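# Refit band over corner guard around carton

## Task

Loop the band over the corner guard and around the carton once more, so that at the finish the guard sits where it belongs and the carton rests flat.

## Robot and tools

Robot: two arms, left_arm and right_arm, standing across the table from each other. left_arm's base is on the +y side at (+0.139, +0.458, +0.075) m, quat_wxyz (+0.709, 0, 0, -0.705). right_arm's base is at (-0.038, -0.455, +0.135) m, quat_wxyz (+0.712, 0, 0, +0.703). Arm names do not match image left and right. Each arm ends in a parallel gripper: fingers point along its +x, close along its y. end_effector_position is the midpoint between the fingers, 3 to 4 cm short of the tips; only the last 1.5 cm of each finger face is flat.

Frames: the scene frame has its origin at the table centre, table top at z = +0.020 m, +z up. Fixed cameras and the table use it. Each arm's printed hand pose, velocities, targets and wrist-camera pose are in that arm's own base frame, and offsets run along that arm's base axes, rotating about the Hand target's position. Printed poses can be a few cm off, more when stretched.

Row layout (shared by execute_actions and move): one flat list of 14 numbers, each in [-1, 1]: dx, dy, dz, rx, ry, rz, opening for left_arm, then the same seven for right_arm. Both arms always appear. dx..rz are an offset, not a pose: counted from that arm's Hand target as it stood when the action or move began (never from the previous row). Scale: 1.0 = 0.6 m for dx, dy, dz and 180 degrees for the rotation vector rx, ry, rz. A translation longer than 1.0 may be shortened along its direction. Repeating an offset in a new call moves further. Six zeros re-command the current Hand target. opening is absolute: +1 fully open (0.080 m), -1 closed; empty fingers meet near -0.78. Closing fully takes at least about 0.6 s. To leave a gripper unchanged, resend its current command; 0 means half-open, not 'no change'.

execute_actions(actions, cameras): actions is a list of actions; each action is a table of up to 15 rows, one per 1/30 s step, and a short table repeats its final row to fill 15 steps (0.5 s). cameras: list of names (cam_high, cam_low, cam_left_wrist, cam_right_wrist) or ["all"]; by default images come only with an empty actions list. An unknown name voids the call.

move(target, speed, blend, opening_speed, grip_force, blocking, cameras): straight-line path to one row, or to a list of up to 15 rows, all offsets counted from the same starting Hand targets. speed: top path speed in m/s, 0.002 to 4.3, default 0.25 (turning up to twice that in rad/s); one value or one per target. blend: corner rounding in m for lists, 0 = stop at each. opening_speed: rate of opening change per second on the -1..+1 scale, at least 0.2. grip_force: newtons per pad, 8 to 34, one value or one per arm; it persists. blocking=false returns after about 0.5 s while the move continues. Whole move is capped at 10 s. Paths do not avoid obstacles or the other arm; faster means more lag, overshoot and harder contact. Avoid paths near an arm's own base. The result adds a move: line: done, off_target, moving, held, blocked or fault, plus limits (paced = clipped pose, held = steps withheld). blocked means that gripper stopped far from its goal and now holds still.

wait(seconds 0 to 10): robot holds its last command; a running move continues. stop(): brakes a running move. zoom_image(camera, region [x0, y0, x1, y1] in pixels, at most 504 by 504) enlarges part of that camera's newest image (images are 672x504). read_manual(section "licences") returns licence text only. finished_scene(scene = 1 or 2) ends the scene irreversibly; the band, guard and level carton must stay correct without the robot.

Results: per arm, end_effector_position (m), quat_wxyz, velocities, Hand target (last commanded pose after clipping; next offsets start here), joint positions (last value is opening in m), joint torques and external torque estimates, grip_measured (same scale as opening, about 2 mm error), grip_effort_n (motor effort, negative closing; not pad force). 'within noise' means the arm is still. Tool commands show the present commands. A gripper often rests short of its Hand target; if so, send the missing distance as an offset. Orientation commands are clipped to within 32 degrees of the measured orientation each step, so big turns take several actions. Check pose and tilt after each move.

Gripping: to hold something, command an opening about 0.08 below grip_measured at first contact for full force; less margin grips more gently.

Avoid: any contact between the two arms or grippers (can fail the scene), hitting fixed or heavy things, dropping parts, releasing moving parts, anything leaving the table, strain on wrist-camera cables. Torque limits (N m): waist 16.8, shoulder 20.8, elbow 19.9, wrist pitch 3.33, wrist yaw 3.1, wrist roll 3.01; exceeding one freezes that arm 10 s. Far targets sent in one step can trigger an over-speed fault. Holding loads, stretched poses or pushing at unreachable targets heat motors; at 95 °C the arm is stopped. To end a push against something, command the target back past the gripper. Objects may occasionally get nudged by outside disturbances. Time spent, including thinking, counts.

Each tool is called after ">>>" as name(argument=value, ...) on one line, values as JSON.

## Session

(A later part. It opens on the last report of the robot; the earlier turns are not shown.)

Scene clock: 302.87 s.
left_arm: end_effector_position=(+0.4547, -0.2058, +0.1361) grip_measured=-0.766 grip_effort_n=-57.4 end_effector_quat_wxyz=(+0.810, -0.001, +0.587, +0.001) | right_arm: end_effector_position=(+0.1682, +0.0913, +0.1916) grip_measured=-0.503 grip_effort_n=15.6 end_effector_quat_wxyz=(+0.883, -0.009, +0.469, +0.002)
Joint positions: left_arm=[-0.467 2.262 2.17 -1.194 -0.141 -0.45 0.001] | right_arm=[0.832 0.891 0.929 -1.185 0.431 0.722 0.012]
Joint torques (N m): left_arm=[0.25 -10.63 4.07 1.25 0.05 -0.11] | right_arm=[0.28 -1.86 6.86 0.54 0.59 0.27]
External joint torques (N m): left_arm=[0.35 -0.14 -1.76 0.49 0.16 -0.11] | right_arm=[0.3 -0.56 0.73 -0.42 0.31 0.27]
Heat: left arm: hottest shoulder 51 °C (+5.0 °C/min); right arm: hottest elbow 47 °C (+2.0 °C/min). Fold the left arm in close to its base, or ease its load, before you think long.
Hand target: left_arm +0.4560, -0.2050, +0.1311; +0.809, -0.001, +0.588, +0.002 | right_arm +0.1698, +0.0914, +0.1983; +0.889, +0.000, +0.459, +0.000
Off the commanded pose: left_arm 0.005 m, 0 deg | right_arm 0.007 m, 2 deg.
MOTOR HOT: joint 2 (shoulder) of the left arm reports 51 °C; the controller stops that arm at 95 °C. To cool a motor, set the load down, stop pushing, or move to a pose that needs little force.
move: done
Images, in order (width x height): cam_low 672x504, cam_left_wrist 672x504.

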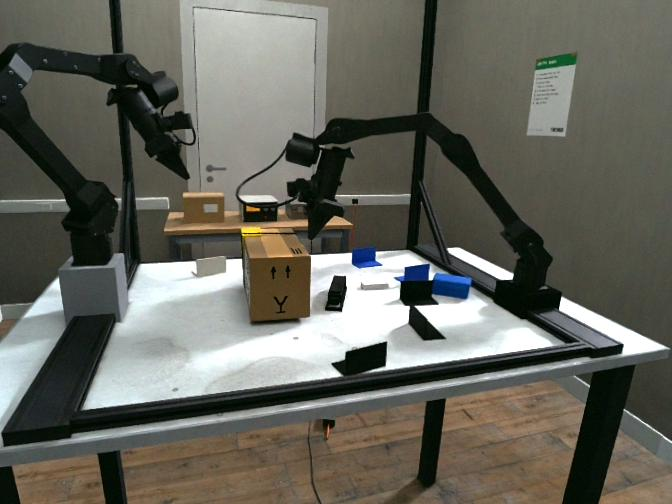

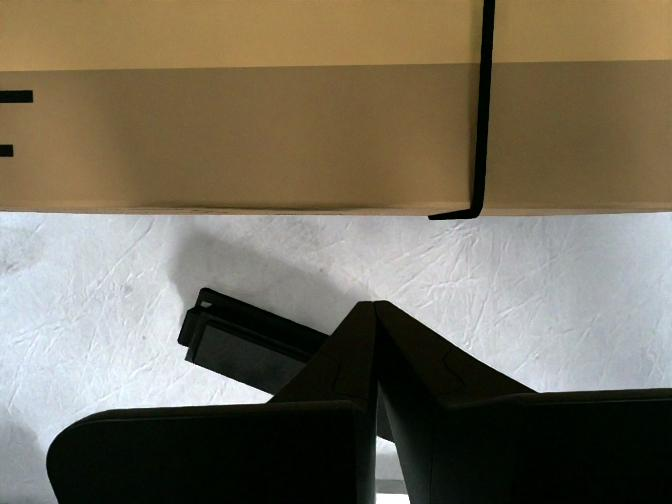

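>>> move(target=[[0,0,-0.014,0,0,0,-1,0,0,0,0,0,0,-0.5],[0.042,0,-0.014,0,0,0,-1,0,0,0,0,0,0,-0.5]], speed=0.05, cameras=["cam_low","cam_left_wrist"])

>>> zoom_image(camera="cam_low", region=[260, 200, 340, 260])

Scene clock: 310.53 s.
left_arm: end_effector_position=(+0.4784, -0.2037, +0.1227) grip_measured=-0.766 grip_effort_n=-57.4 end_effector_quat_wxyz=(+0.807, -0.003, +0.591, +0.006) | right_arm: end_effector_position=(+0.1682, +0.0913, +0.1916) grip_measured=-0.503 grip_effort_n=16.0 end_effector_quat_wxyz=(+0.883, -0.009, +0.469, +0.002)
Joint positions: left_arm=[-0.441 2.388 2.335 -1.241 -0.135 -0.434 0.001] | right_arm=[0.832 0.891 0.929 -1.185 0.431 0.722 0.012]
Joint torques (N m): left_arm=[0.04 -10.57 6.6 0.56 0.06 0.14] | right_arm=[0.23 -1.88 6.89 0.55 0.58 0.27]
External joint torques (N m): left_arm=[0.22 0.67 0.76 -0.18 0.17 0.14] | right_arm=[0.22 -0.58 0.78 -0.41 0.31 0.27]
Heat: left arm: hottest shoulder 53 °C (+7.1 °C/min); right arm: hottest elbow 47 °C (+2.0 °C/min). Fold the left arm in close to its base, or ease its load, before you think long.
Hand target: left_arm +0.4812, -0.2050, +0.1228; +0.809, -0.001, +0.588, +0.002 | right_arm +0.1698, +0.0914, +0.1983; +0.889, +0.000, +0.459, +0.000
Off the commanded pose: left_arm 0.003 m, 1 deg | right_arm 0.007 m, 2 deg.
MOTOR HOT: still on. Joint 2 (shoulder) of the left arm reports 53 °C.
move: done
Images, in order (width x height): cam_low 672x504, cam_left_wrist 672x504.

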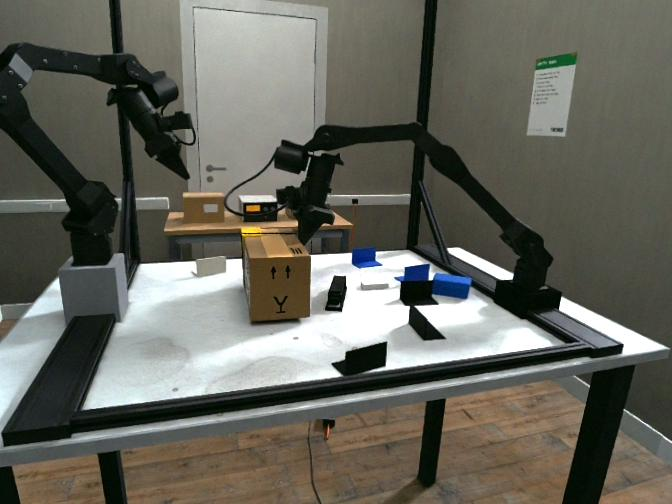

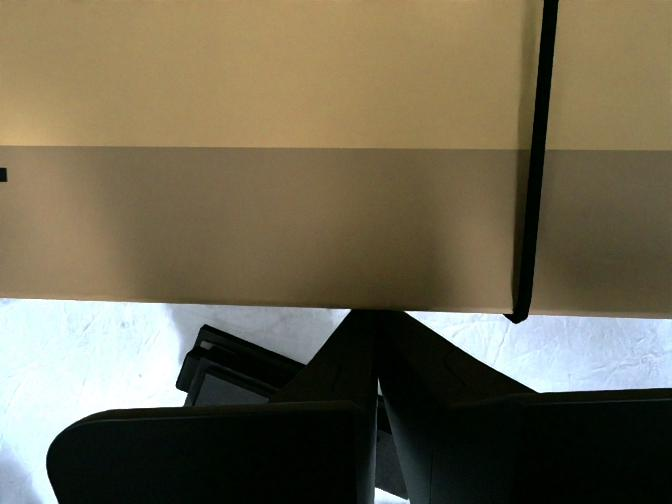

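Scaled by 6.300 from the camera's 672x504 image, which has a finer 960x720 frame.

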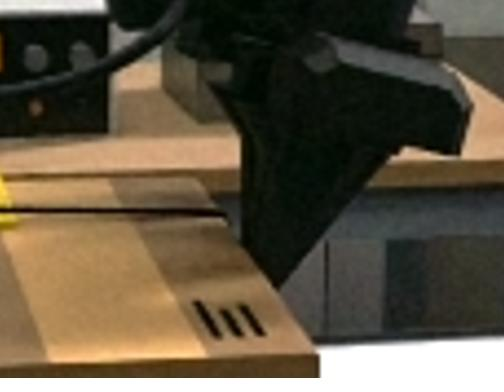

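>>> move(target=[0.0,-0.052,0,0,0,0,-1,0,0,0,0,0,0,-0.5], speed=0.06, cameras=["cam_left_wrist","cam_low"])

>>> zoom_image(camera="cam_left_wrist", region=[310, 200, 550, 380])

Scene clock: 315.37 s.
left_arm: end_effector_position=(+0.4747, -0.2366, +0.1212) grip_measured=-0.766 grip_effort_n=-57.4 end_effector_quat_wxyz=(+0.817, -0.008, +0.576, -0.012) | right_arm: end_effector_position=(+0.1682, +0.0913, +0.1916) grip_measured=-0.503 grip_effort_n=15.6 end_effector_quat_wxyz=(+0.883, -0.009, +0.469, +0.002)
Joint positions: left_arm=[-0.501 2.398 2.338 -1.194 -0.136 -0.474 0.001] | right_arm=[0.832 0.891 0.929 -1.185 0.431 0.722 0.012]
Joint torques (N m): left_arm=[0.15 -10.77 6.65 1.33 -0.39 -0.1] | right_arm=[0.32 -1.86 6.89 0.55 0.62 0.25]
External joint torques (N m): left_arm=[0.13 0.4 0.84 0.54 -0.27 -0.11] | right_arm=[0.33 -0.57 0.8 -0.41 0.34 0.25]
Heat: left arm: hottest shoulder 53 °C (+7.1 °C/min); right arm: hottest elbow 47 °C (+1.0 °C/min). Fold the left arm in close to its base, or ease its load, before you think long.
Hand target: left_arm +0.4812, -0.2362, +0.1227; +0.809, -0.001, +0.588, +0.002 | right_arm +0.1698, +0.0914, +0.1983; +0.889, +0.000, +0.459, +0.000
Off the commanded pose: left_arm 0.007 m, 2 deg | right_arm 0.007 m, 2 deg.
MOTOR HOT: still on. Joint 2 (shoulder) of the left arm reports 53 °C.
joint sent to its limit (left arm) — joint 3 (elbow), upper limit, where the elbow is as straight as it goes. The joint targets are off in orientation, not in position.
move: done
Images, in order (width x height): cam_low 672x504, cam_left_wrist 672x504.

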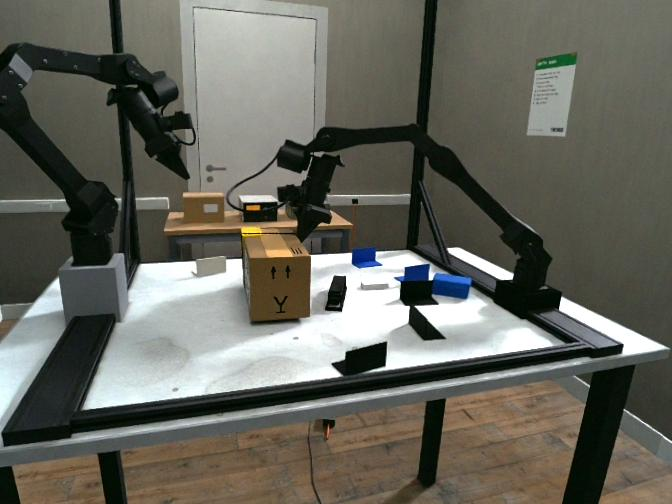

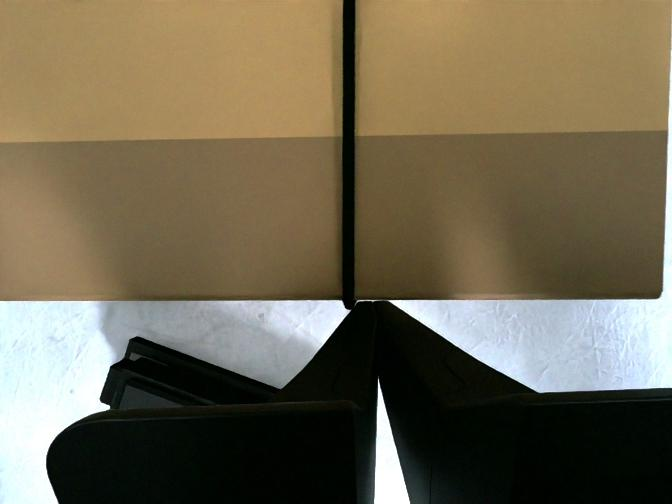

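Scaled by 2.100 from the camera's 672x504 image, which has a finer 960x720 frame.

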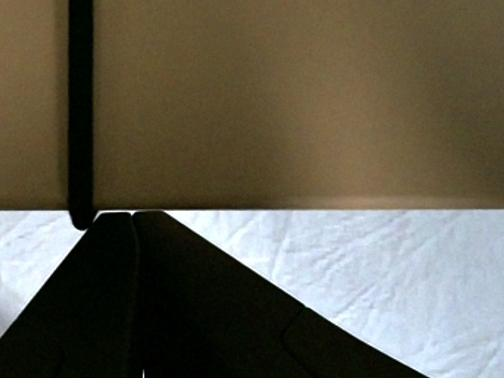

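>>> move(target=[[-0.05,0,0.1,0,0,0,-1,0,0,0,0,0,0,-0.5],[-0.185,0.0,0.22,0,-0.097,0,-0.4,0,0,0,0,0,0,-0.5]], speed=0.2, cameras=["cam_left_wrist"])

>>> zoom_image(camera="cam_left_wrist", region=[100, 0, 550, 300])

Scene clock: 323.67 s.
left_arm: end_effector_position=(+0.3696, -0.2385, +0.2514) grip_measured=-0.404 grip_effort_n=17.0 end_effector_quat_wxyz=(+0.884, +0.000, +0.467, -0.001) | right_arm: end_effector_position=(+0.1682, +0.0913, +0.1916) grip_measured=-0.503 grip_effort_n=15.6 end_effector_quat_wxyz=(+0.883, -0.009, +0.469, +0.002)
Joint positions: left_arm=[-0.696 1.881 1.967 -1.172 -0.368 -0.603 0.017] | right_arm=[0.832 0.891 0.929 -1.185 0.431 0.722 0.012]
Joint torques (N m): left_arm=[0.04 -9.9 4.06 1.64 -0.54 -0.1] | right_arm=[0.27 -1.87 6.85 0.55 0.58 0.28]
External joint torques (N m): left_arm=[0.01 -1.76 -1.83 0.63 -0.3 -0.1] | right_arm=[0.27 -0.58 0.78 -0.4 0.31 0.28]
Motor temperatures (°C): left_arm=[29 55 40 35 31 31] | right_arm=[27 32 47 33 35 31]
Heat: left arm: hottest shoulder 55 °C (+9.1 °C/min); right arm: hottest elbow 47 °C (+1.0 °C/min). Fold the left arm in close to its base, or ease its load, before you think long.
Hand target: left_arm +0.3702, -0.2362, +0.2548; +0.889, -0.001, +0.459, +0.002 | right_arm +0.1698, +0.0914, +0.1983; +0.889, +0.000, +0.459, +0.000
Off the commanded pose: left_arm 0.004 m, 1 deg | right_arm 0.007 m, 2 deg.
MOTOR HOT: still on. Joint 2 (shoulder) of the left arm reports 55 °C.
move: done
Images, in order (width x height): cam_left_wrist 672x504.

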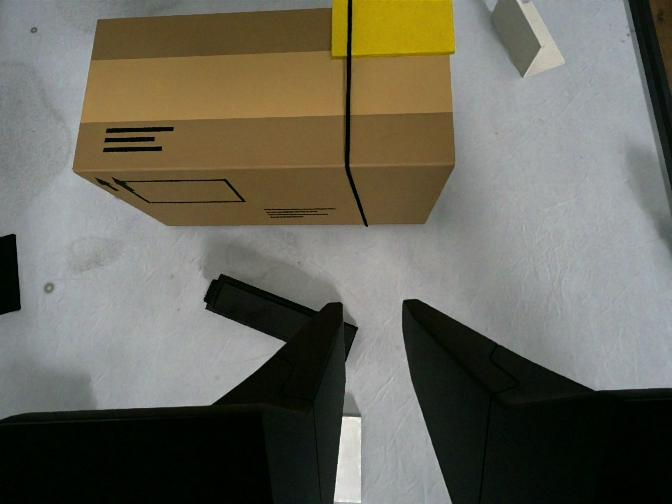

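Scaled by 1.120 from the camera's 672x504 image, which has a finer 960x720 frame.

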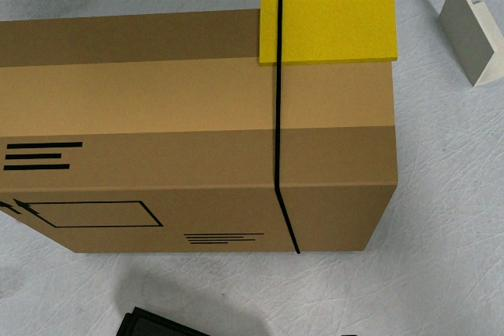

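>>> move(target=[[0.13,0.0028,-0.17,0,0,0,-0.4,0,0,0,0,0,0,-0.5],[0.157,0.0028,-0.203,0,0,0,-0.4,0,0,0,0,0,0,-0.5],[0.18,0.0028,-0.197,0,0,0,-0.4,0,0,0,0,0,0,-0.5],[0.187,0.0028,-0.207,0,0,0,-0.4,0,0,0,0,0,0,-0.5]], speed=[0.25,0.1,0.06,0.05], cameras=["cam_low","cam_left_wrist"])

>>> zoom_image(camera="cam_low", region=[270, 210, 320, 248])

>>> zoom_image(camera="cam_left_wrist", region=[250, 200, 490, 380])

Scene clock: 340.60 s.
left_arm: end_effector_position=(+0.4720, -0.2339, +0.1326) grip_measured=-0.403 grip_effort_n=16.5 end_effector_quat_wxyz=(+0.885, +0.007, +0.466, +0.000) | right_arm: end_effector_position=(+0.1682, +0.0913, +0.1916) grip_measured=-0.503 grip_effort_n=16.0 end_effector_quat_wxyz=(+0.883, -0.009, +0.469, +0.002)
Joint positions: left_arm=[-0.546 2.16 1.889 -0.774 -0.303 -0.453 0.017] | right_arm=[0.832 0.891 0.929 -1.185 0.431 0.722 0.012]
Joint torques (N m): left_arm=[0.8 -8.1 7.49 2.54 0.02 0.12] | right_arm=[0.22 -1.83 6.93 0.56 0.6 0.27]
External joint torques (N m): left_arm=[0.81 2.27 1.22 1.46 0.21 0.12] | right_arm=[0.22 -0.55 0.82 -0.41 0.32 0.27]
Motor temperatures (°C): left_arm=[29 56 39 36 31 31] | right_arm=[27 32 47 33 35 31]
Heat: left arm: hottest shoulder 56 °C (+7.0 °C/min); right arm: hottest elbow 47 °C (+1.0 °C/min). Fold the left arm in close to its base, or ease its load, before you think long.
Hand target: left_arm +0.4824, -0.2346, +0.1306; +0.889, -0.001, +0.459, +0.002 | right_arm +0.1698, +0.0914, +0.1983; +0.889, +0.000, +0.459, +0.000
Off the commanded pose: left_arm 0.011 m, 1 deg | right_arm 0.007 m, 2 deg.
MOTOR HOT: still on. Joint 2 (shoulder) of the left arm reports 56 °C.
move: off_target (left_arm)
Images, in order (width x height): cam_low 672x504, cam_left_wrist 672x504.

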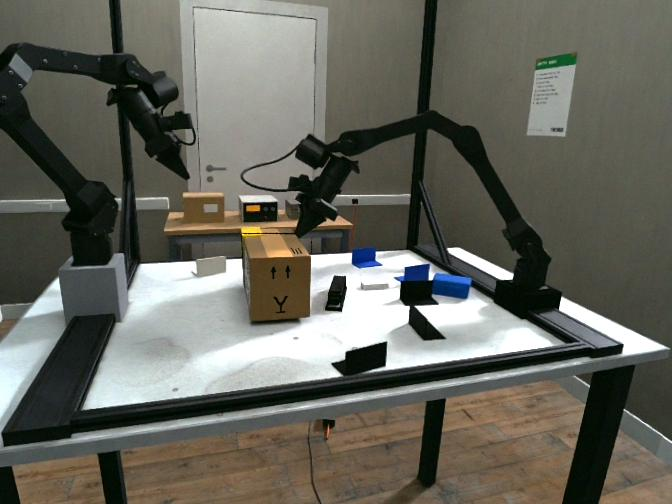

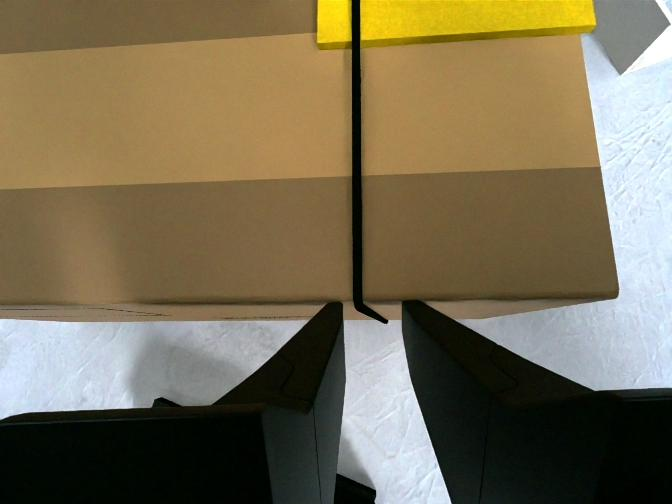

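Scaled by 10.080 from the camera's 672x504 image, which has a finer 960x720 frame.

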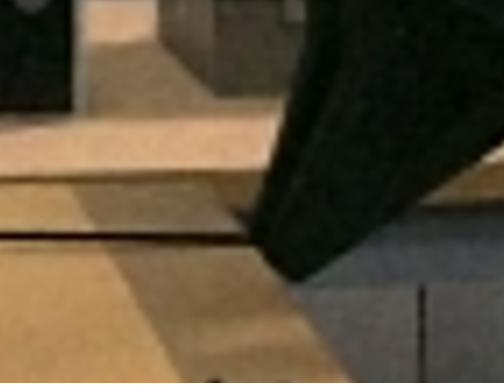

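Scaled by 2.100 from the camera's 672x504 image, which has a finer 960x720 frame.

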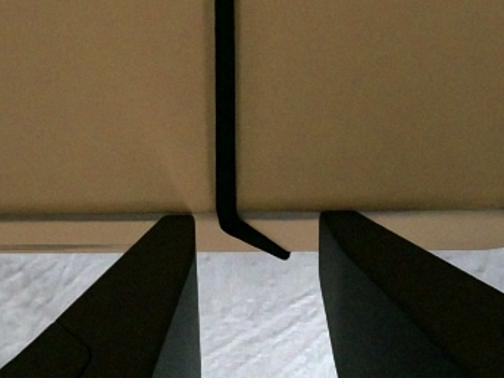

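>>> move(target=[[0.006,0,0.005,0,0,0,-0.4,0,0,0,0,0,0,-0.5],[0.006,0,-0.006,0,0,0,-1,0,0,0,0,0,0,-0.5]], opening_speed=0.6, speed=0.05, cameras=["cam_left_wrist"])

>>> move(target=[[-0.014,0,0.014,0,0,0,-1,0,0,0,0,0,0,-0.5],[-0.014,-0.04,0.014,0,0,0,-1,0,0,0,0,0,0,-0.5]], speed=0.03, cameras=["cam_low","cam_left_wrist"])

>>> zoom_image(camera="cam_low", region=[270, 210, 320, 248])

Scene clock: 351.70 s.
left_arm: end_effector_position=(+0.4737, -0.2381, +0.1325) grip_measured=-0.766 grip_effort_n=-57.4 end_effector_quat_wxyz=(+0.884, +0.003, +0.468, -0.003) | right_arm: end_effector_position=(+0.1682, +0.0913, +0.1916) grip_measured=-0.503 grip_effort_n=15.6 end_effector_quat_wxyz=(+0.883, -0.009, +0.469, +0.002)
Joint positions: left_arm=[-0.548 2.174 1.913 -0.783 -0.294 -0.459 0.001] | right_arm=[0.832 0.891 0.929 -1.185 0.431 0.722 0.012]
Joint torques (N m): left_arm=[1.36 -8.23 5.92 3.74 -0.23 0.11] | right_arm=[0.25 -1.77 6.87 0.56 0.59 0.28]
External joint torques (N m): left_arm=[1.38 2.16 -0.32 2.66 -0.05 0.1] | right_arm=[0.25 -0.47 0.79 -0.39 0.31 0.27]
Motor temperatures (°C): left_arm=[29 52 39 41 31 31] | right_arm=[27 32 48 33 35 31]
Heat: left arm: hottest shoulder 52 °C (+2.0 °C/min); right arm: hottest elbow 48 °C (+1.0 °C/min). Fold the left arm in close to its base, or ease its load, before you think long.
Hand target: left_arm +0.4860, -0.2345, +0.1268; +0.889, -0.001, +0.459, +0.002 | right_arm +0.1698, +0.0914, +0.1983; +0.889, +0.000, +0.459, +0.000
Off the commanded pose: left_arm 0.014 m, 1 deg | right_arm 0.007 m, 2 deg.
MOTOR HOT: still on. Joint 2 (shoulder) of the left arm reports 52 °C.
move: off_target (left_arm); target 2's new opening was sent with left_arm's hand 0.014 m and 2 deg from that target
Images, in order (width x height): cam_left_wrist 672x504.

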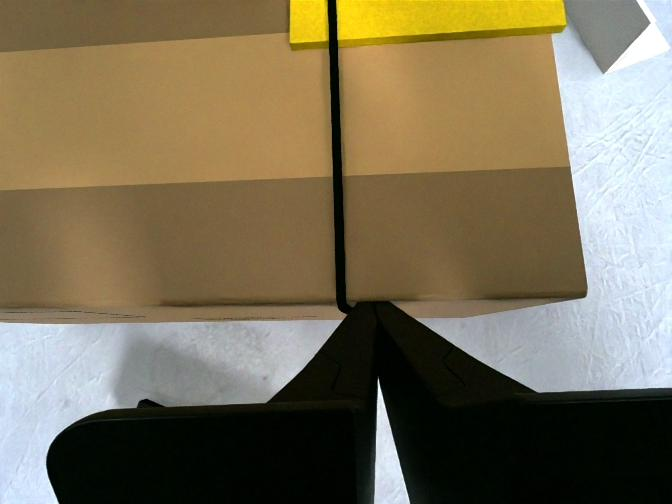

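Scene clock: 354.20 s.
left_arm: end_effector_position=(+0.4687, -0.2497, +0.1330) grip_measured=-0.766 grip_effort_n=-57.0 end_effector_quat_wxyz=(+0.882, +0.007, +0.471, +0.010) | right_arm: end_effector_position=(+0.1682, +0.0913, +0.1916) grip_measured=-0.503 grip_effort_n=15.6 end_effector_quat_wxyz=(+0.883, -0.009, +0.469, +0.002)
Joint positions: left_arm=[-0.582 2.205 1.971 -0.84 -0.333 -0.502 0.001] | right_arm=[0.832 0.891 0.929 -1.185 0.431 0.722 0.012]
Joint torques (N m): left_arm=[-0.27 -8.58 8.38 2.75 -0.2 -0.09] | right_arm=[0.23 -1.87 6.92 0.55 0.58 0.26]
External joint torques (N m): left_arm=[-0.28 1.97 2.17 1.71 0.02 -0.09] | right_arm=[0.25 -0.58 0.84 -0.4 0.31 0.26]
Heat: left arm: hottest shoulder 52 °C (+2.0 °C/min); right arm: hottest elbow 48 °C (+1.0 °C/min). Fold the left arm in close to its base, or ease its load, before you think long.
Hand target: left_arm +0.4775, -0.2586, +0.1353; +0.889, -0.001, +0.459, +0.002 | right_arm +0.1698, +0.0914, +0.1983; +0.889, +0.000, +0.459, +0.000
Off the commanded pose: left_arm 0.013 m, 2 deg | right_arm 0.007 m, 2 deg.
MOTOR HOT: still on. Joint 2 (shoulder) of the left arm reports 52 °C.
move: off_target (left_arm)
Images, in order (width x height): cam_low 672x504, cam_left_wrist 672x504.

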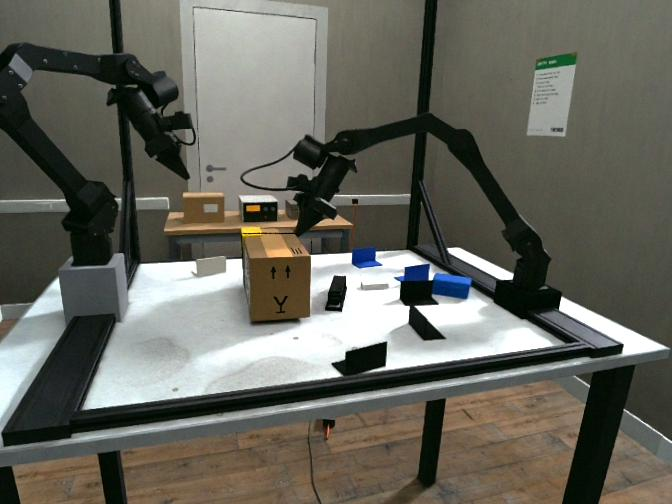

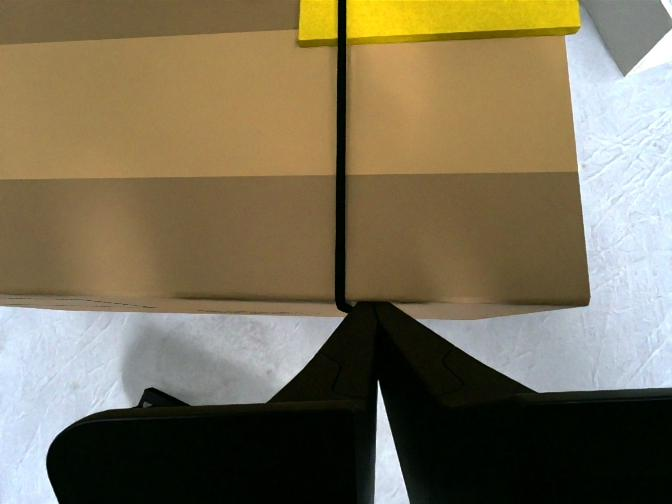

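Scaled by 10.080 from the camera's 672x504 image, which has a finer 960x720 frame.

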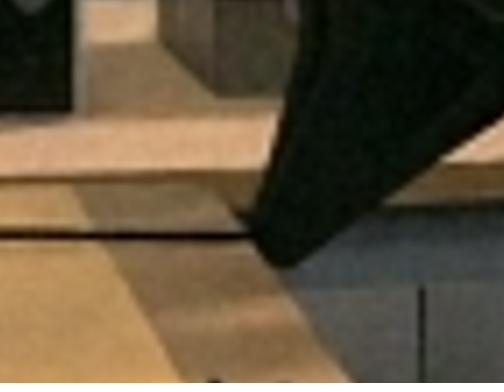

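>>> move(target=[[-0.1,0,0.05,0,0,0,-1,0,0,0,0,0,0,-0.5],[-0.15,0.036,0.04,0,-0.2756,0,-0.2,0,0,0,0,0,0,-0.5],[-0.0725,0.036,-0.05,0,-0.2756,0,-0.2,0,0,0,0,0,0,-0.5]], speed=0.2, cameras=["cam_low","cam_left_wrist"])

>>> zoom_image(camera="cam_low", region=[260, 200, 340, 260])

Scene clock: 371.57 s.
left_arm: end_effector_position=(+0.4316, -0.2345, +0.1021) grip_measured=-0.204 grip_effort_n=16.5 end_effector_quat_wxyz=(+0.999, +0.000, +0.051, +0.002) | right_arm: end_effector_position=(+0.1682, +0.0913, +0.1916) grip_measured=-0.503 grip_effort_n=15.6 end_effector_quat_wxyz=(+0.883, -0.009, +0.469, +0.002)
Joint positions: left_arm=[-0.695 2.099 0.91 1.056 -0.695 -0.086 0.026] | right_arm=[0.832 0.891 0.929 -1.185 0.431 0.722 0.012]
Joint torques (N m): left_arm=[-0.08 -7.65 5.07 2.44 0.11 0.17] | right_arm=[0.26 -1.83 6.93 0.55 0.59 0.27]
External joint torques (N m): left_arm=[-0.06 0.62 0.5 0.93 0.16 0.17] | right_arm=[0.26 -0.56 0.82 -0.41 0.31 0.27]
Heat: left arm: hottest shoulder 51 °C (-2.0 °C/min); right arm: hottest elbow 48 °C (+1.0 °C/min). Fold the left arm in close to its base, or ease its load, before you think long.
Hand target: left_arm +0.4341, -0.2370, +0.1053; +0.999, -0.002, +0.044, +0.001 | right_arm +0.1698, +0.0914, +0.1983; +0.889, +0.000, +0.459, +0.000
Off the commanded pose: left_arm 0.005 m, 1 deg | right_arm 0.007 m, 2 deg.
MOTOR HOT: still on. Joint 2 (shoulder) of the left arm reports 51 °C.
move: done
Images, in order (width x height): cam_low 672x504, cam_left_wrist 672x504.

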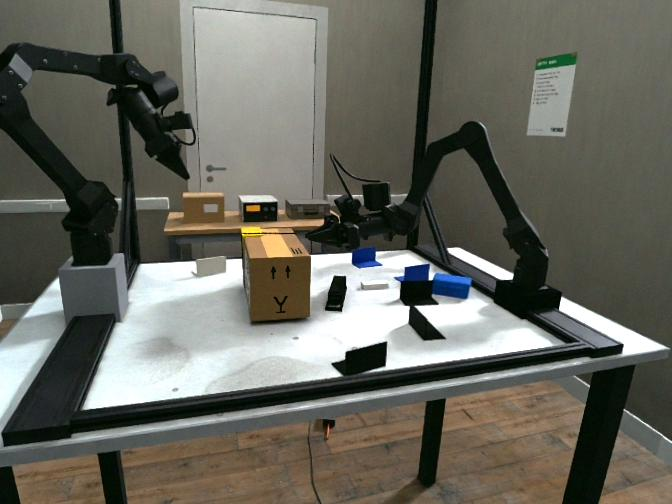

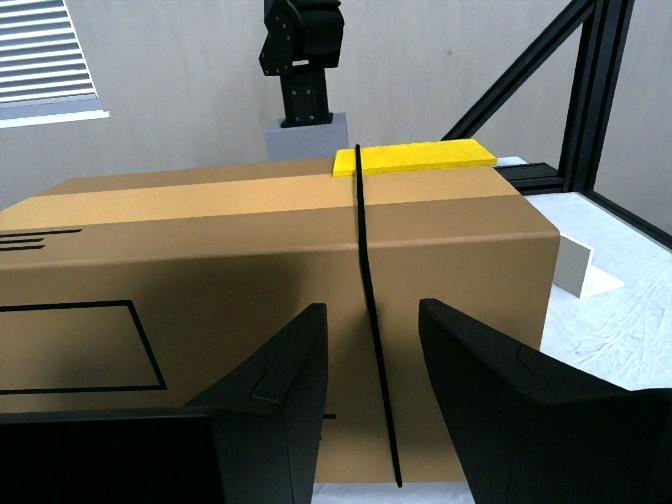

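Scaled by 6.300 from the camera's 672x504 image, which has a finer 960x720 frame.

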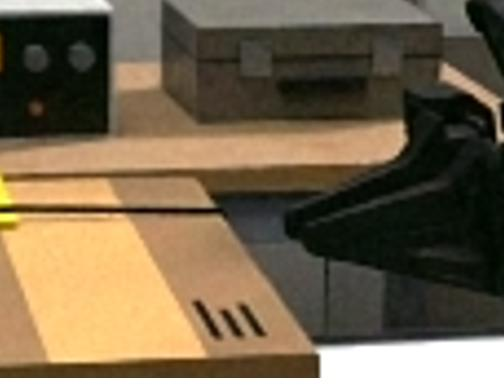

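>>> move(target=[[0.01,0,-0.013,0,0,0,-0.2,0,0,0,0,0,0,-0.5],[0.042,0,-0.013,0,0,0,-0.2,0,0,0,0,0,0,-0.5]], speed=0.05, cameras=["cam_low","cam_left_wrist"])

>>> zoom_image(camera="cam_low", region=[260, 200, 340, 260])

Scene clock: 376.60 s.
left_arm: end_effector_position=(+0.4564, -0.2358, +0.0969) grip_measured=-0.204 grip_effort_n=16.5 end_effector_quat_wxyz=(+0.999, -0.005, +0.046, +0.001) | right_arm: end_effector_position=(+0.1682, +0.0913, +0.1916) grip_measured=-0.503 grip_effort_n=15.6 end_effector_quat_wxyz=(+0.883, -0.009, +0.469, +0.002)
Joint positions: left_arm=[-0.656 2.172 0.999 1.058 -0.653 -0.08 0.026] | right_arm=[0.832 0.891 0.929 -1.185 0.431 0.722 0.012]
Joint torques (N m): left_arm=[0.22 -8.16 5.2 1.44 0.09 0.18] | right_arm=[0.22 -1.82 6.92 0.56 0.58 0.26]
External joint torques (N m): left_arm=[0.22 0.68 0.53 -0.09 0.14 0.17] | right_arm=[0.21 -0.56 0.84 -0.4 0.31 0.26]
Heat: left arm: hottest shoulder 50 °C (-3.0 °C/min); right arm: hottest elbow 48 °C (+1.0 °C/min). Fold the left arm in close to its base, or ease its load, before you think long.
Hand target: left_arm +0.4593, -0.2369, +0.0975; +0.999, -0.002, +0.044, +0.001 | right_arm +0.1698, +0.0914, +0.1983; +0.889, +0.000, +0.459, +0.000
Off the commanded pose: left_arm 0.003 m, 0 deg | right_arm 0.007 m, 2 deg.
MOTOR HOT: still on. Joint 2 (shoulder) of the left arm reports 50 °C.
move: done
Images, in order (width x height): cam_low 672x504, cam_left_wrist 672x504.

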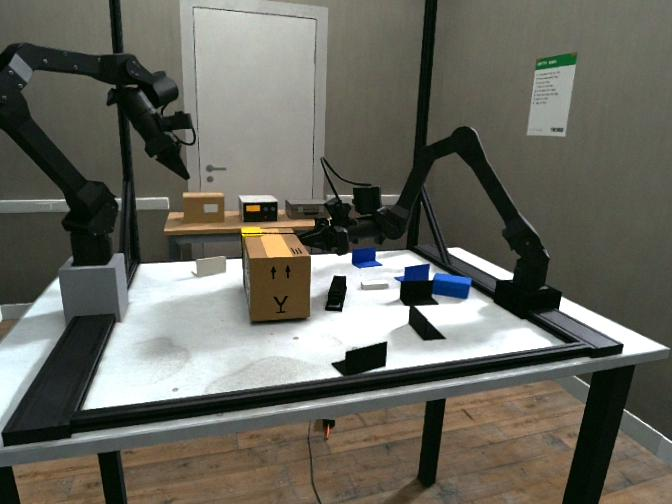

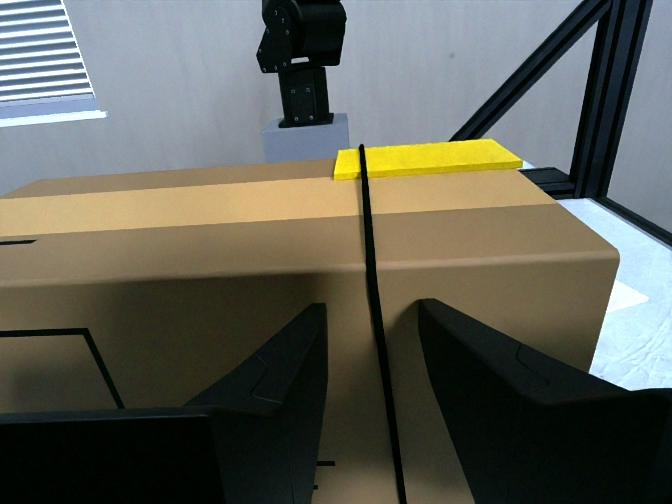

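Scaled by 6.300 from the camera's 672x504 image, which has a finer 960x720 frame.

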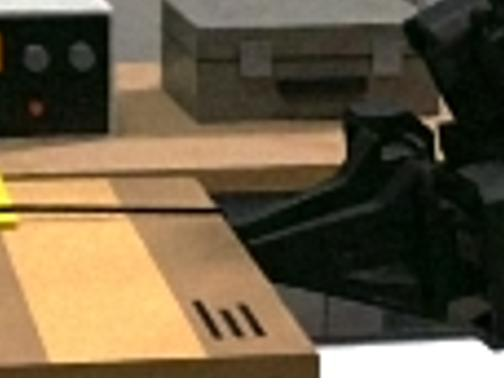

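>>> move(target=[[0.013,0,0.002,0,0,0,-0.2,0,0,0,0,0,0,-0.5],[0.013,0,0.002,0,0,0,-1,0,0,0,0,0,0,-0.5]], opening_speed=0.6, speed=0.05, cameras=["cam_low","cam_left_wrist"])

Scene clock: 381.47 s.
left_arm: end_effector_position=(+0.4608, -0.2363, +0.0966) grip_measured=-0.766 grip_effort_n=-58.4 end_effector_quat_wxyz=(+0.999, -0.002, +0.048, +0.003) | right_arm: end_effector_position=(+0.1682, +0.0913, +0.1916) grip_measured=-0.503 grip_effort_n=16.0 end_effector_quat_wxyz=(+0.883, -0.009, +0.469, +0.002)
Joint positions: left_arm=[-0.652 2.181 1.02 1.04 -0.655 -0.077 0.001] | right_arm=[0.832 0.891 0.929 -1.185 0.431 0.722 0.012]
Joint torques (N m): left_arm=[0.79 -7.97 6.04 1.44 0.18 0.17] | right_arm=[0.25 -1.83 6.85 0.57 0.6 0.26]
External joint torques (N m): left_arm=[0.81 0.88 1.35 -0.07 0.23 0.16] | right_arm=[0.26 -0.55 0.76 -0.39 0.32 0.26]
Heat: left arm: hottest shoulder 50 °C (-5.0 °C/min); right arm: hottest elbow 48 °C (+1.0 °C/min). Fold the left arm in close to its base, or ease its load, before you think long.
Hand target: left_arm +0.4670, -0.2370, +0.0986; +0.999, -0.001, +0.044, +0.001 | right_arm +0.1698, +0.0914, +0.1983; +0.889, +0.000, +0.459, +0.000
Off the commanded pose: left_arm 0.007 m, 1 deg | right_arm 0.007 m, 2 deg.
MOTOR HOT: still on. Joint 2 (shoulder) of the left arm reports 50 °C.
move: done
Images, in order (width x height): cam_low 672x504, cam_left_wrist 672x504.

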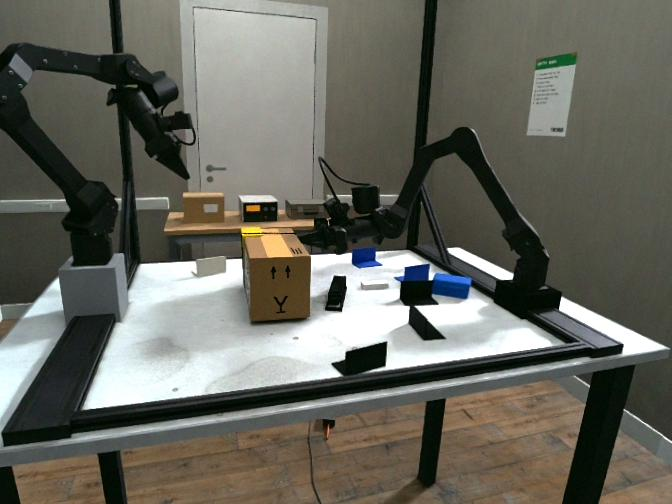

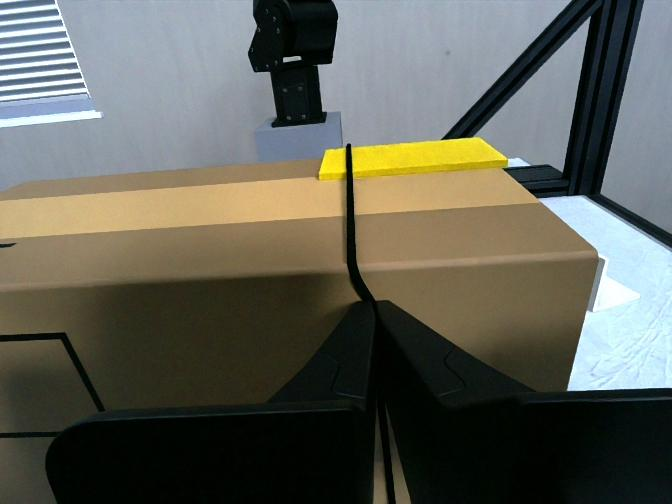

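>>> move(target=[[-0.008,0,0,0,0,0,-1,0,0,0,0,0,0,-0.5],[-0.009,-0.045,0.005,0,0,0,-1,0,0,0,0,0,0,-0.5]], speed=0.03, cameras=["cam_low","cam_left_wrist"])

Scene clock: 385.93 s.
left_arm: end_effector_position=(+0.4568, -0.2474, +0.0972) grip_measured=-0.766 grip_effort_n=-58.4 end_effector_quat_wxyz=(+0.998, +0.005, +0.051, +0.025) | right_arm: end_effector_position=(+0.1682, +0.0913, +0.1916) grip_measured=-0.503 grip_effort_n=15.6 end_effector_quat_wxyz=(+0.883, -0.009, +0.469, +0.002)
Joint positions: left_arm=[-0.693 2.193 1.061 0.995 -0.739 -0.08 0.001] | right_arm=[0.832 0.891 0.929 -1.185 0.431 0.722 0.012]
Joint torques (N m): left_arm=[-0.89 -7.46 7.91 1.37 0.92 -0.06] | right_arm=[0.24 -1.91 6.9 0.54 0.61 0.26]
External joint torques (N m): left_arm=[-0.9 1.52 3.15 -0.1 0.99 -0.06] | right_arm=[0.23 -0.61 0.74 -0.44 0.34 0.26]
Heat: left arm: hottest shoulder 49 °C (-6.0 °C/min); right arm: hottest elbow 48 °C (+1.0 °C/min). Fold the left arm in close to its base, or ease its load, before you think long.
Hand target: left_arm +0.4617, -0.2639, +0.1018; +0.999, -0.002, +0.044, +0.001 | right_arm +0.1698, +0.0914, +0.1983; +0.889, +0.000, +0.459, +0.000
Off the commanded pose: left_arm 0.018 m, 3 deg | right_arm 0.007 m, 2 deg.
MOTOR HOT: still on. Joint 2 (shoulder) of the left arm reports 49 °C.
move: off_target (left_arm)
Images, in order (width x height): cam_low 672x504, cam_left_wrist 672x504.

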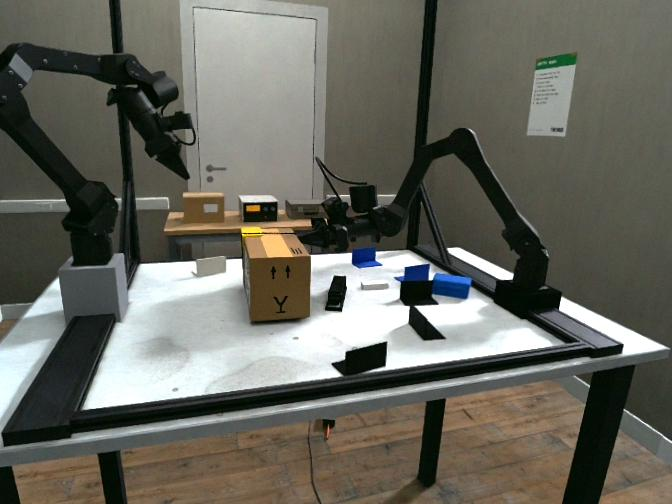

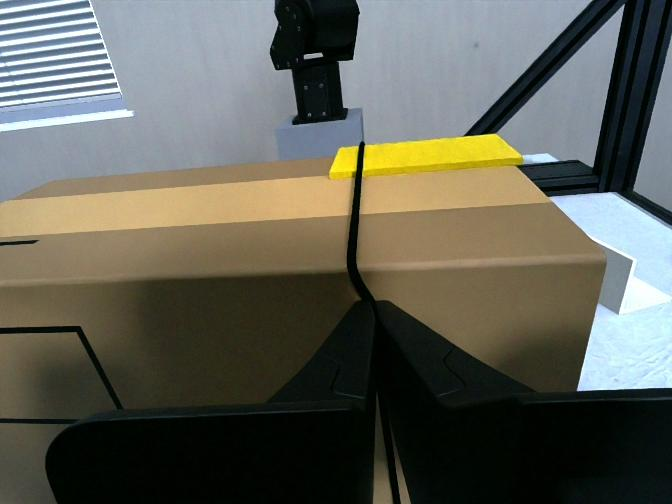

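>>> move(target=[[-0.018,0,0,0,0,0,-1,0,0,0,0,0,0,-0.5],[-0.018,-0.01,0.003,0,0,0,-1,0,0,0,0,0,0,-0.5]], speed=0.03, cameras=["cam_high","cam_left_wrist"])

Scene clock: 389.63 s.
left_arm: end_effector_position=(+0.4524, -0.2561, +0.0984) grip_measured=-0.766 grip_effort_n=-57.9 end_effector_quat_wxyz=(+0.999, +0.004, +0.050, +0.019) | right_arm: end_effector_position=(+0.1682, +0.0913, +0.1916) grip_measured=-0.503 grip_effort_n=15.6 end_effector_quat_wxyz=(+0.883, -0.009, +0.469, +0.002)
Joint positions: left_arm=[-0.713 2.193 1.066 0.992 -0.747 -0.083 0.001] | right_arm=[0.832 0.891 0.929 -1.185 0.431 0.722 0.012]
Joint torques (N m): left_arm=[-1.42 -9.1 5.77 1.48 0.28 -0.08] | right_arm=[0.24 -1.81 6.86 0.56 0.59 0.26]
External joint torques (N m): left_arm=[-1.43 -0.06 0.98 0.01 0.35 -0.08] | right_arm=[0.23 -0.51 0.75 -0.4 0.32 0.26]
Heat: left arm: hottest shoulder 48 °C (-8.0 °C/min); right arm: hottest elbow 48 °C (+1.0 °C/min). Fold the left arm in close to its base, or ease its load, before you think long.
Hand target: left_arm +0.4508, -0.2700, +0.1035; +0.999, -0.002, +0.044, +0.001 | right_arm +0.1698, +0.0914, +0.1983; +0.889, +0.000, +0.459, +0.000
Off the commanded pose: left_arm 0.015 m, 2 deg | right_arm 0.007 m, 2 deg.
MOTOR HOT: still on. Joint 2 (shoulder) of the left arm reports 48 °C.
move: off_target (left_arm)
Images, in order (width x height): cam_high 672x504, cam_left_wrist 672x504.

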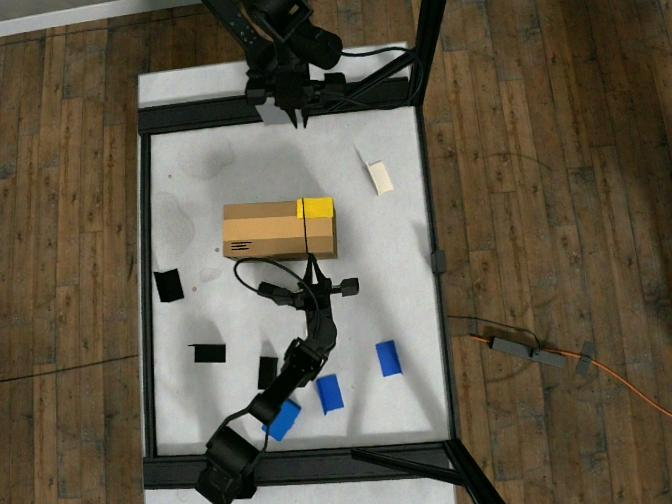

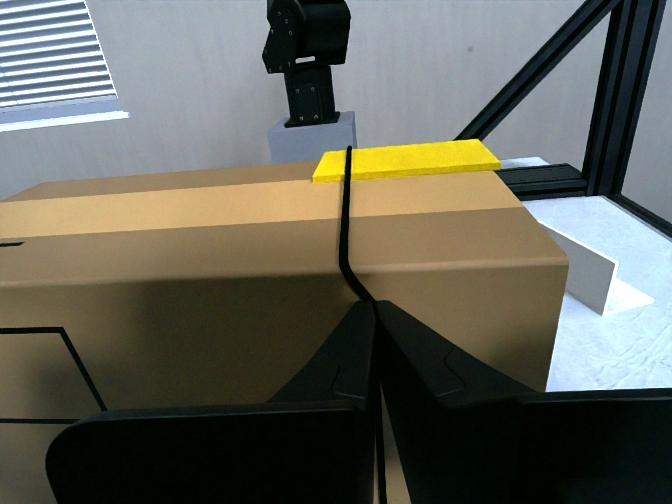

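>>> move(target=[-0.01,-0.025,0.008,0,0,0,-1,0,0,0,0,0,0,-0.5], speed=0.03, cameras=["cam_high","cam_left_wrist"])

>>> zoom_image(camera="cam_high", region=[215, 185, 350, 275])

Scene clock: 394.27 s.
left_arm: end_effector_position=(+0.4476, -0.2700, +0.1017) grip_measured=-0.766 grip_effort_n=-58.4 end_effector_quat_wxyz=(+0.999, +0.005, +0.051, +0.017) | right_arm: end_effector_position=(+0.1682, +0.0913, +0.1916) grip_measured=-0.503 grip_effort_n=15.6 end_effector_quat_wxyz=(+0.883, -0.009, +0.469, +0.002)
Joint positions: left_arm=[-0.746 2.193 1.094 0.955 -0.776 -0.089 0.001] | right_arm=[0.832 0.891 0.929 -1.185 0.431 0.722 0.012]
Joint torques (N m): left_arm=[-1.89 -9.27 6.08 1.68 0.04 -0.08] | right_arm=[0.25 -1.86 6.94 0.55 0.58 0.28]
External joint torques (N m): left_arm=[-1.82 -0.1 1.17 0.2 0.1 -0.09] | right_arm=[0.25 -0.57 0.8 -0.43 0.31 0.28]
Heat: left arm: hottest shoulder 48 °C (-8.1 °C/min); right arm: hottest elbow 48 °C (+1.0 °C/min). Fold the left arm in close to its base, or ease its load, before you think long.
Hand target: left_arm +0.4449, -0.2850, +0.1084; +0.999, -0.002, +0.044, +0.001 | right_arm +0.1698, +0.0914, +0.1983; +0.889, +0.000, +0.459, +0.000
Off the commanded pose: left_arm 0.017 m, 2 deg | right_arm 0.007 m, 2 deg.
MOTOR HOT: still on. Joint 2 (shoulder) of the left arm reports 48 °C.
move: off_target (left_arm)
Images, in order (width x height): cam_high 672x504, cam_left_wrist 672x504.

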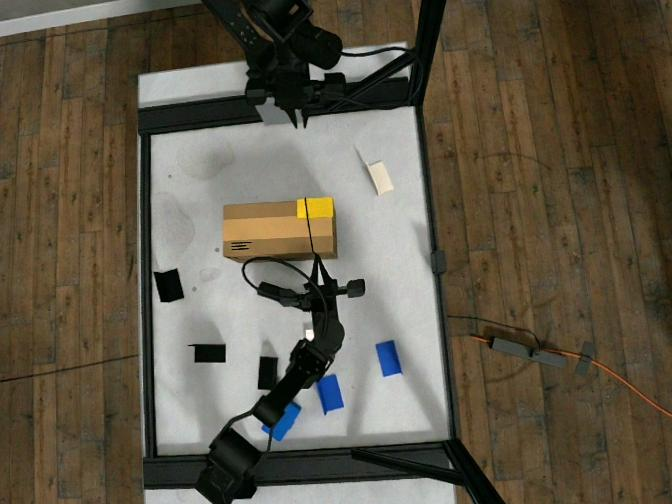

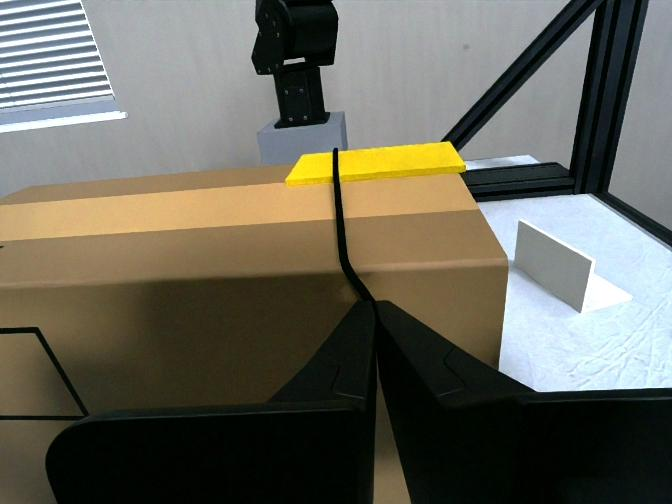

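Scaled by 3.733 from the camera's 672x504 image, which has a finer 960x720 frame.

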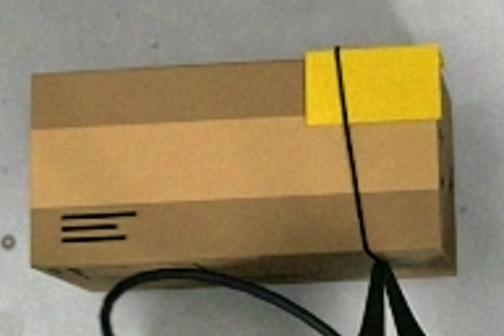

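>>> move(target=[[0,0,0,0,0,0,-0.4,0,0,0,0,0,0,-0.5],[-0.10,0.0,0.03,0,0,0,-0.4,0,0,0,0,0,0,-0.5]], speed=0.15, cameras=["cam_high","cam_left_wrist","cam_right_wrist"])

>>> zoom_image(camera="cam_high", region=[215, 185, 350, 275])

>>> zoom_image(camera="cam_right_wrist", region=[240, 0, 672, 220])

Scene clock: 403.43 s.
left_arm: end_effector_position=(+0.3862, -0.2883, +0.1203) grip_measured=-0.403 grip_effort_n=17.0 end_effector_quat_wxyz=(+0.999, +0.003, +0.049, -0.004) | right_arm: end_effector_position=(+0.1682, +0.0913, +0.1916) grip_measured=-0.503 grip_effort_n=15.6 end_effector_quat_wxyz=(+0.883, -0.009, +0.469, +0.002)
Joint positions: left_arm=[-0.882 2.05 0.943 0.955 -0.868 -0.111 0.017] | right_arm=[0.832 0.891 0.929 -1.185 0.431 0.722 0.012]
Joint torques (N m): left_arm=[0.05 -10.29 3.11 1.88 -0.33 -0.09] | right_arm=[0.23 -1.86 6.91 0.55 0.59 0.26]
External joint torques (N m): left_arm=[0.05 -2 -1.77 0.43 -0.25 -0.09] | right_arm=[0.21 -0.57 0.76 -0.44 0.32 0.26]
Heat: left arm: hottest shoulder 48 °C (-6.1 °C/min); right arm: hottest elbow 49 °C (+1.0 °C/min).
Hand target: left_arm +0.3848, -0.2849, +0.1262; +0.999, -0.001, +0.044, +0.001 | right_arm +0.1698, +0.0914, +0.1983; +0.889, +0.000, +0.459, +0.000
Off the commanded pose: left_arm 0.007 m, 1 deg | right_arm 0.007 m, 2 deg.
MOTOR HOT: cleared for the motors of the left arm.
move: done
Images, in order (width x height): cam_high 672x504, cam_left_wrist 672x504, cam_right_wrist 672x504.

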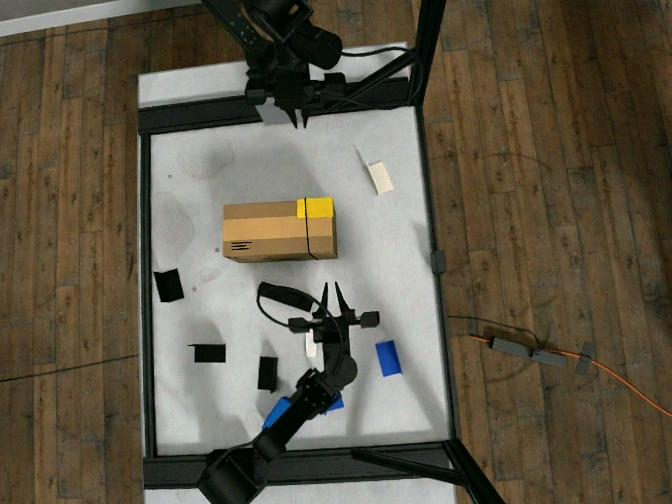

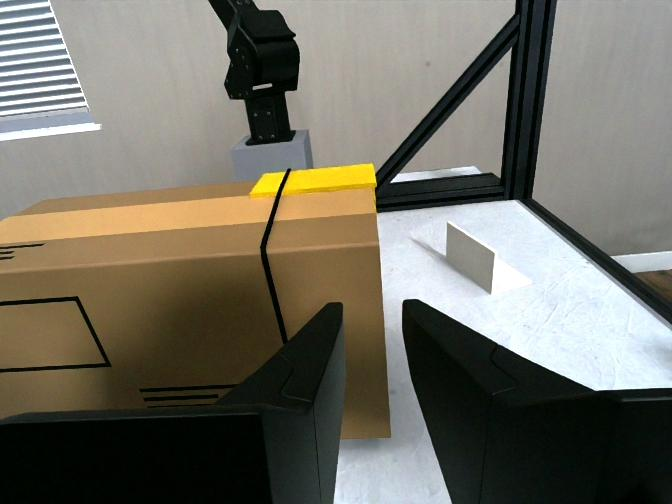

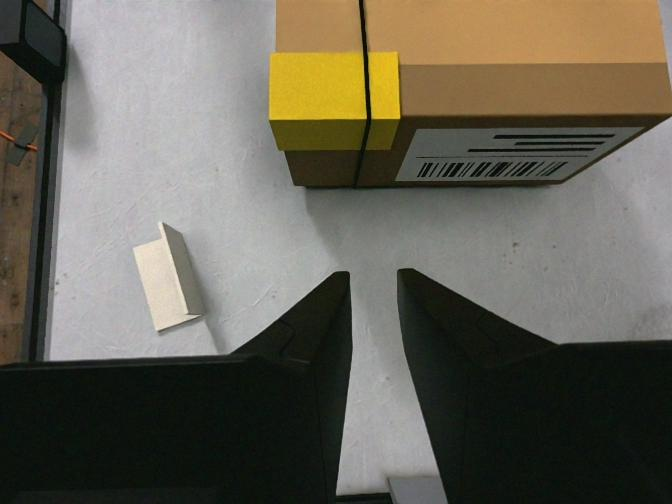

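Scaled by 3.733 from the camera's 672x504 image, which has a finer 960x720 frame.

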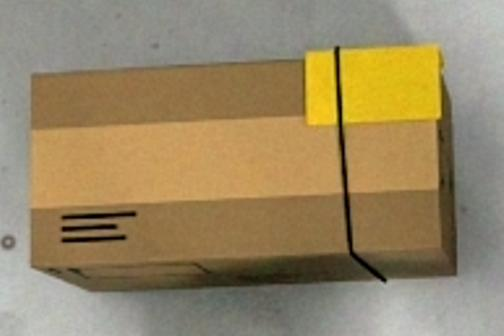

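Scaled by 1.167 from the camera's 672x504 image, which has a finer 960x720 frame.

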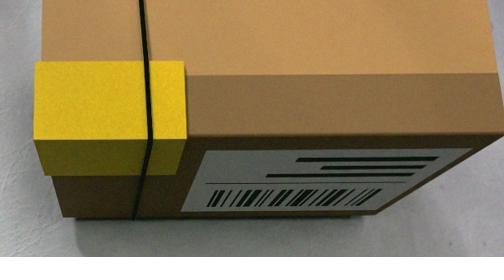

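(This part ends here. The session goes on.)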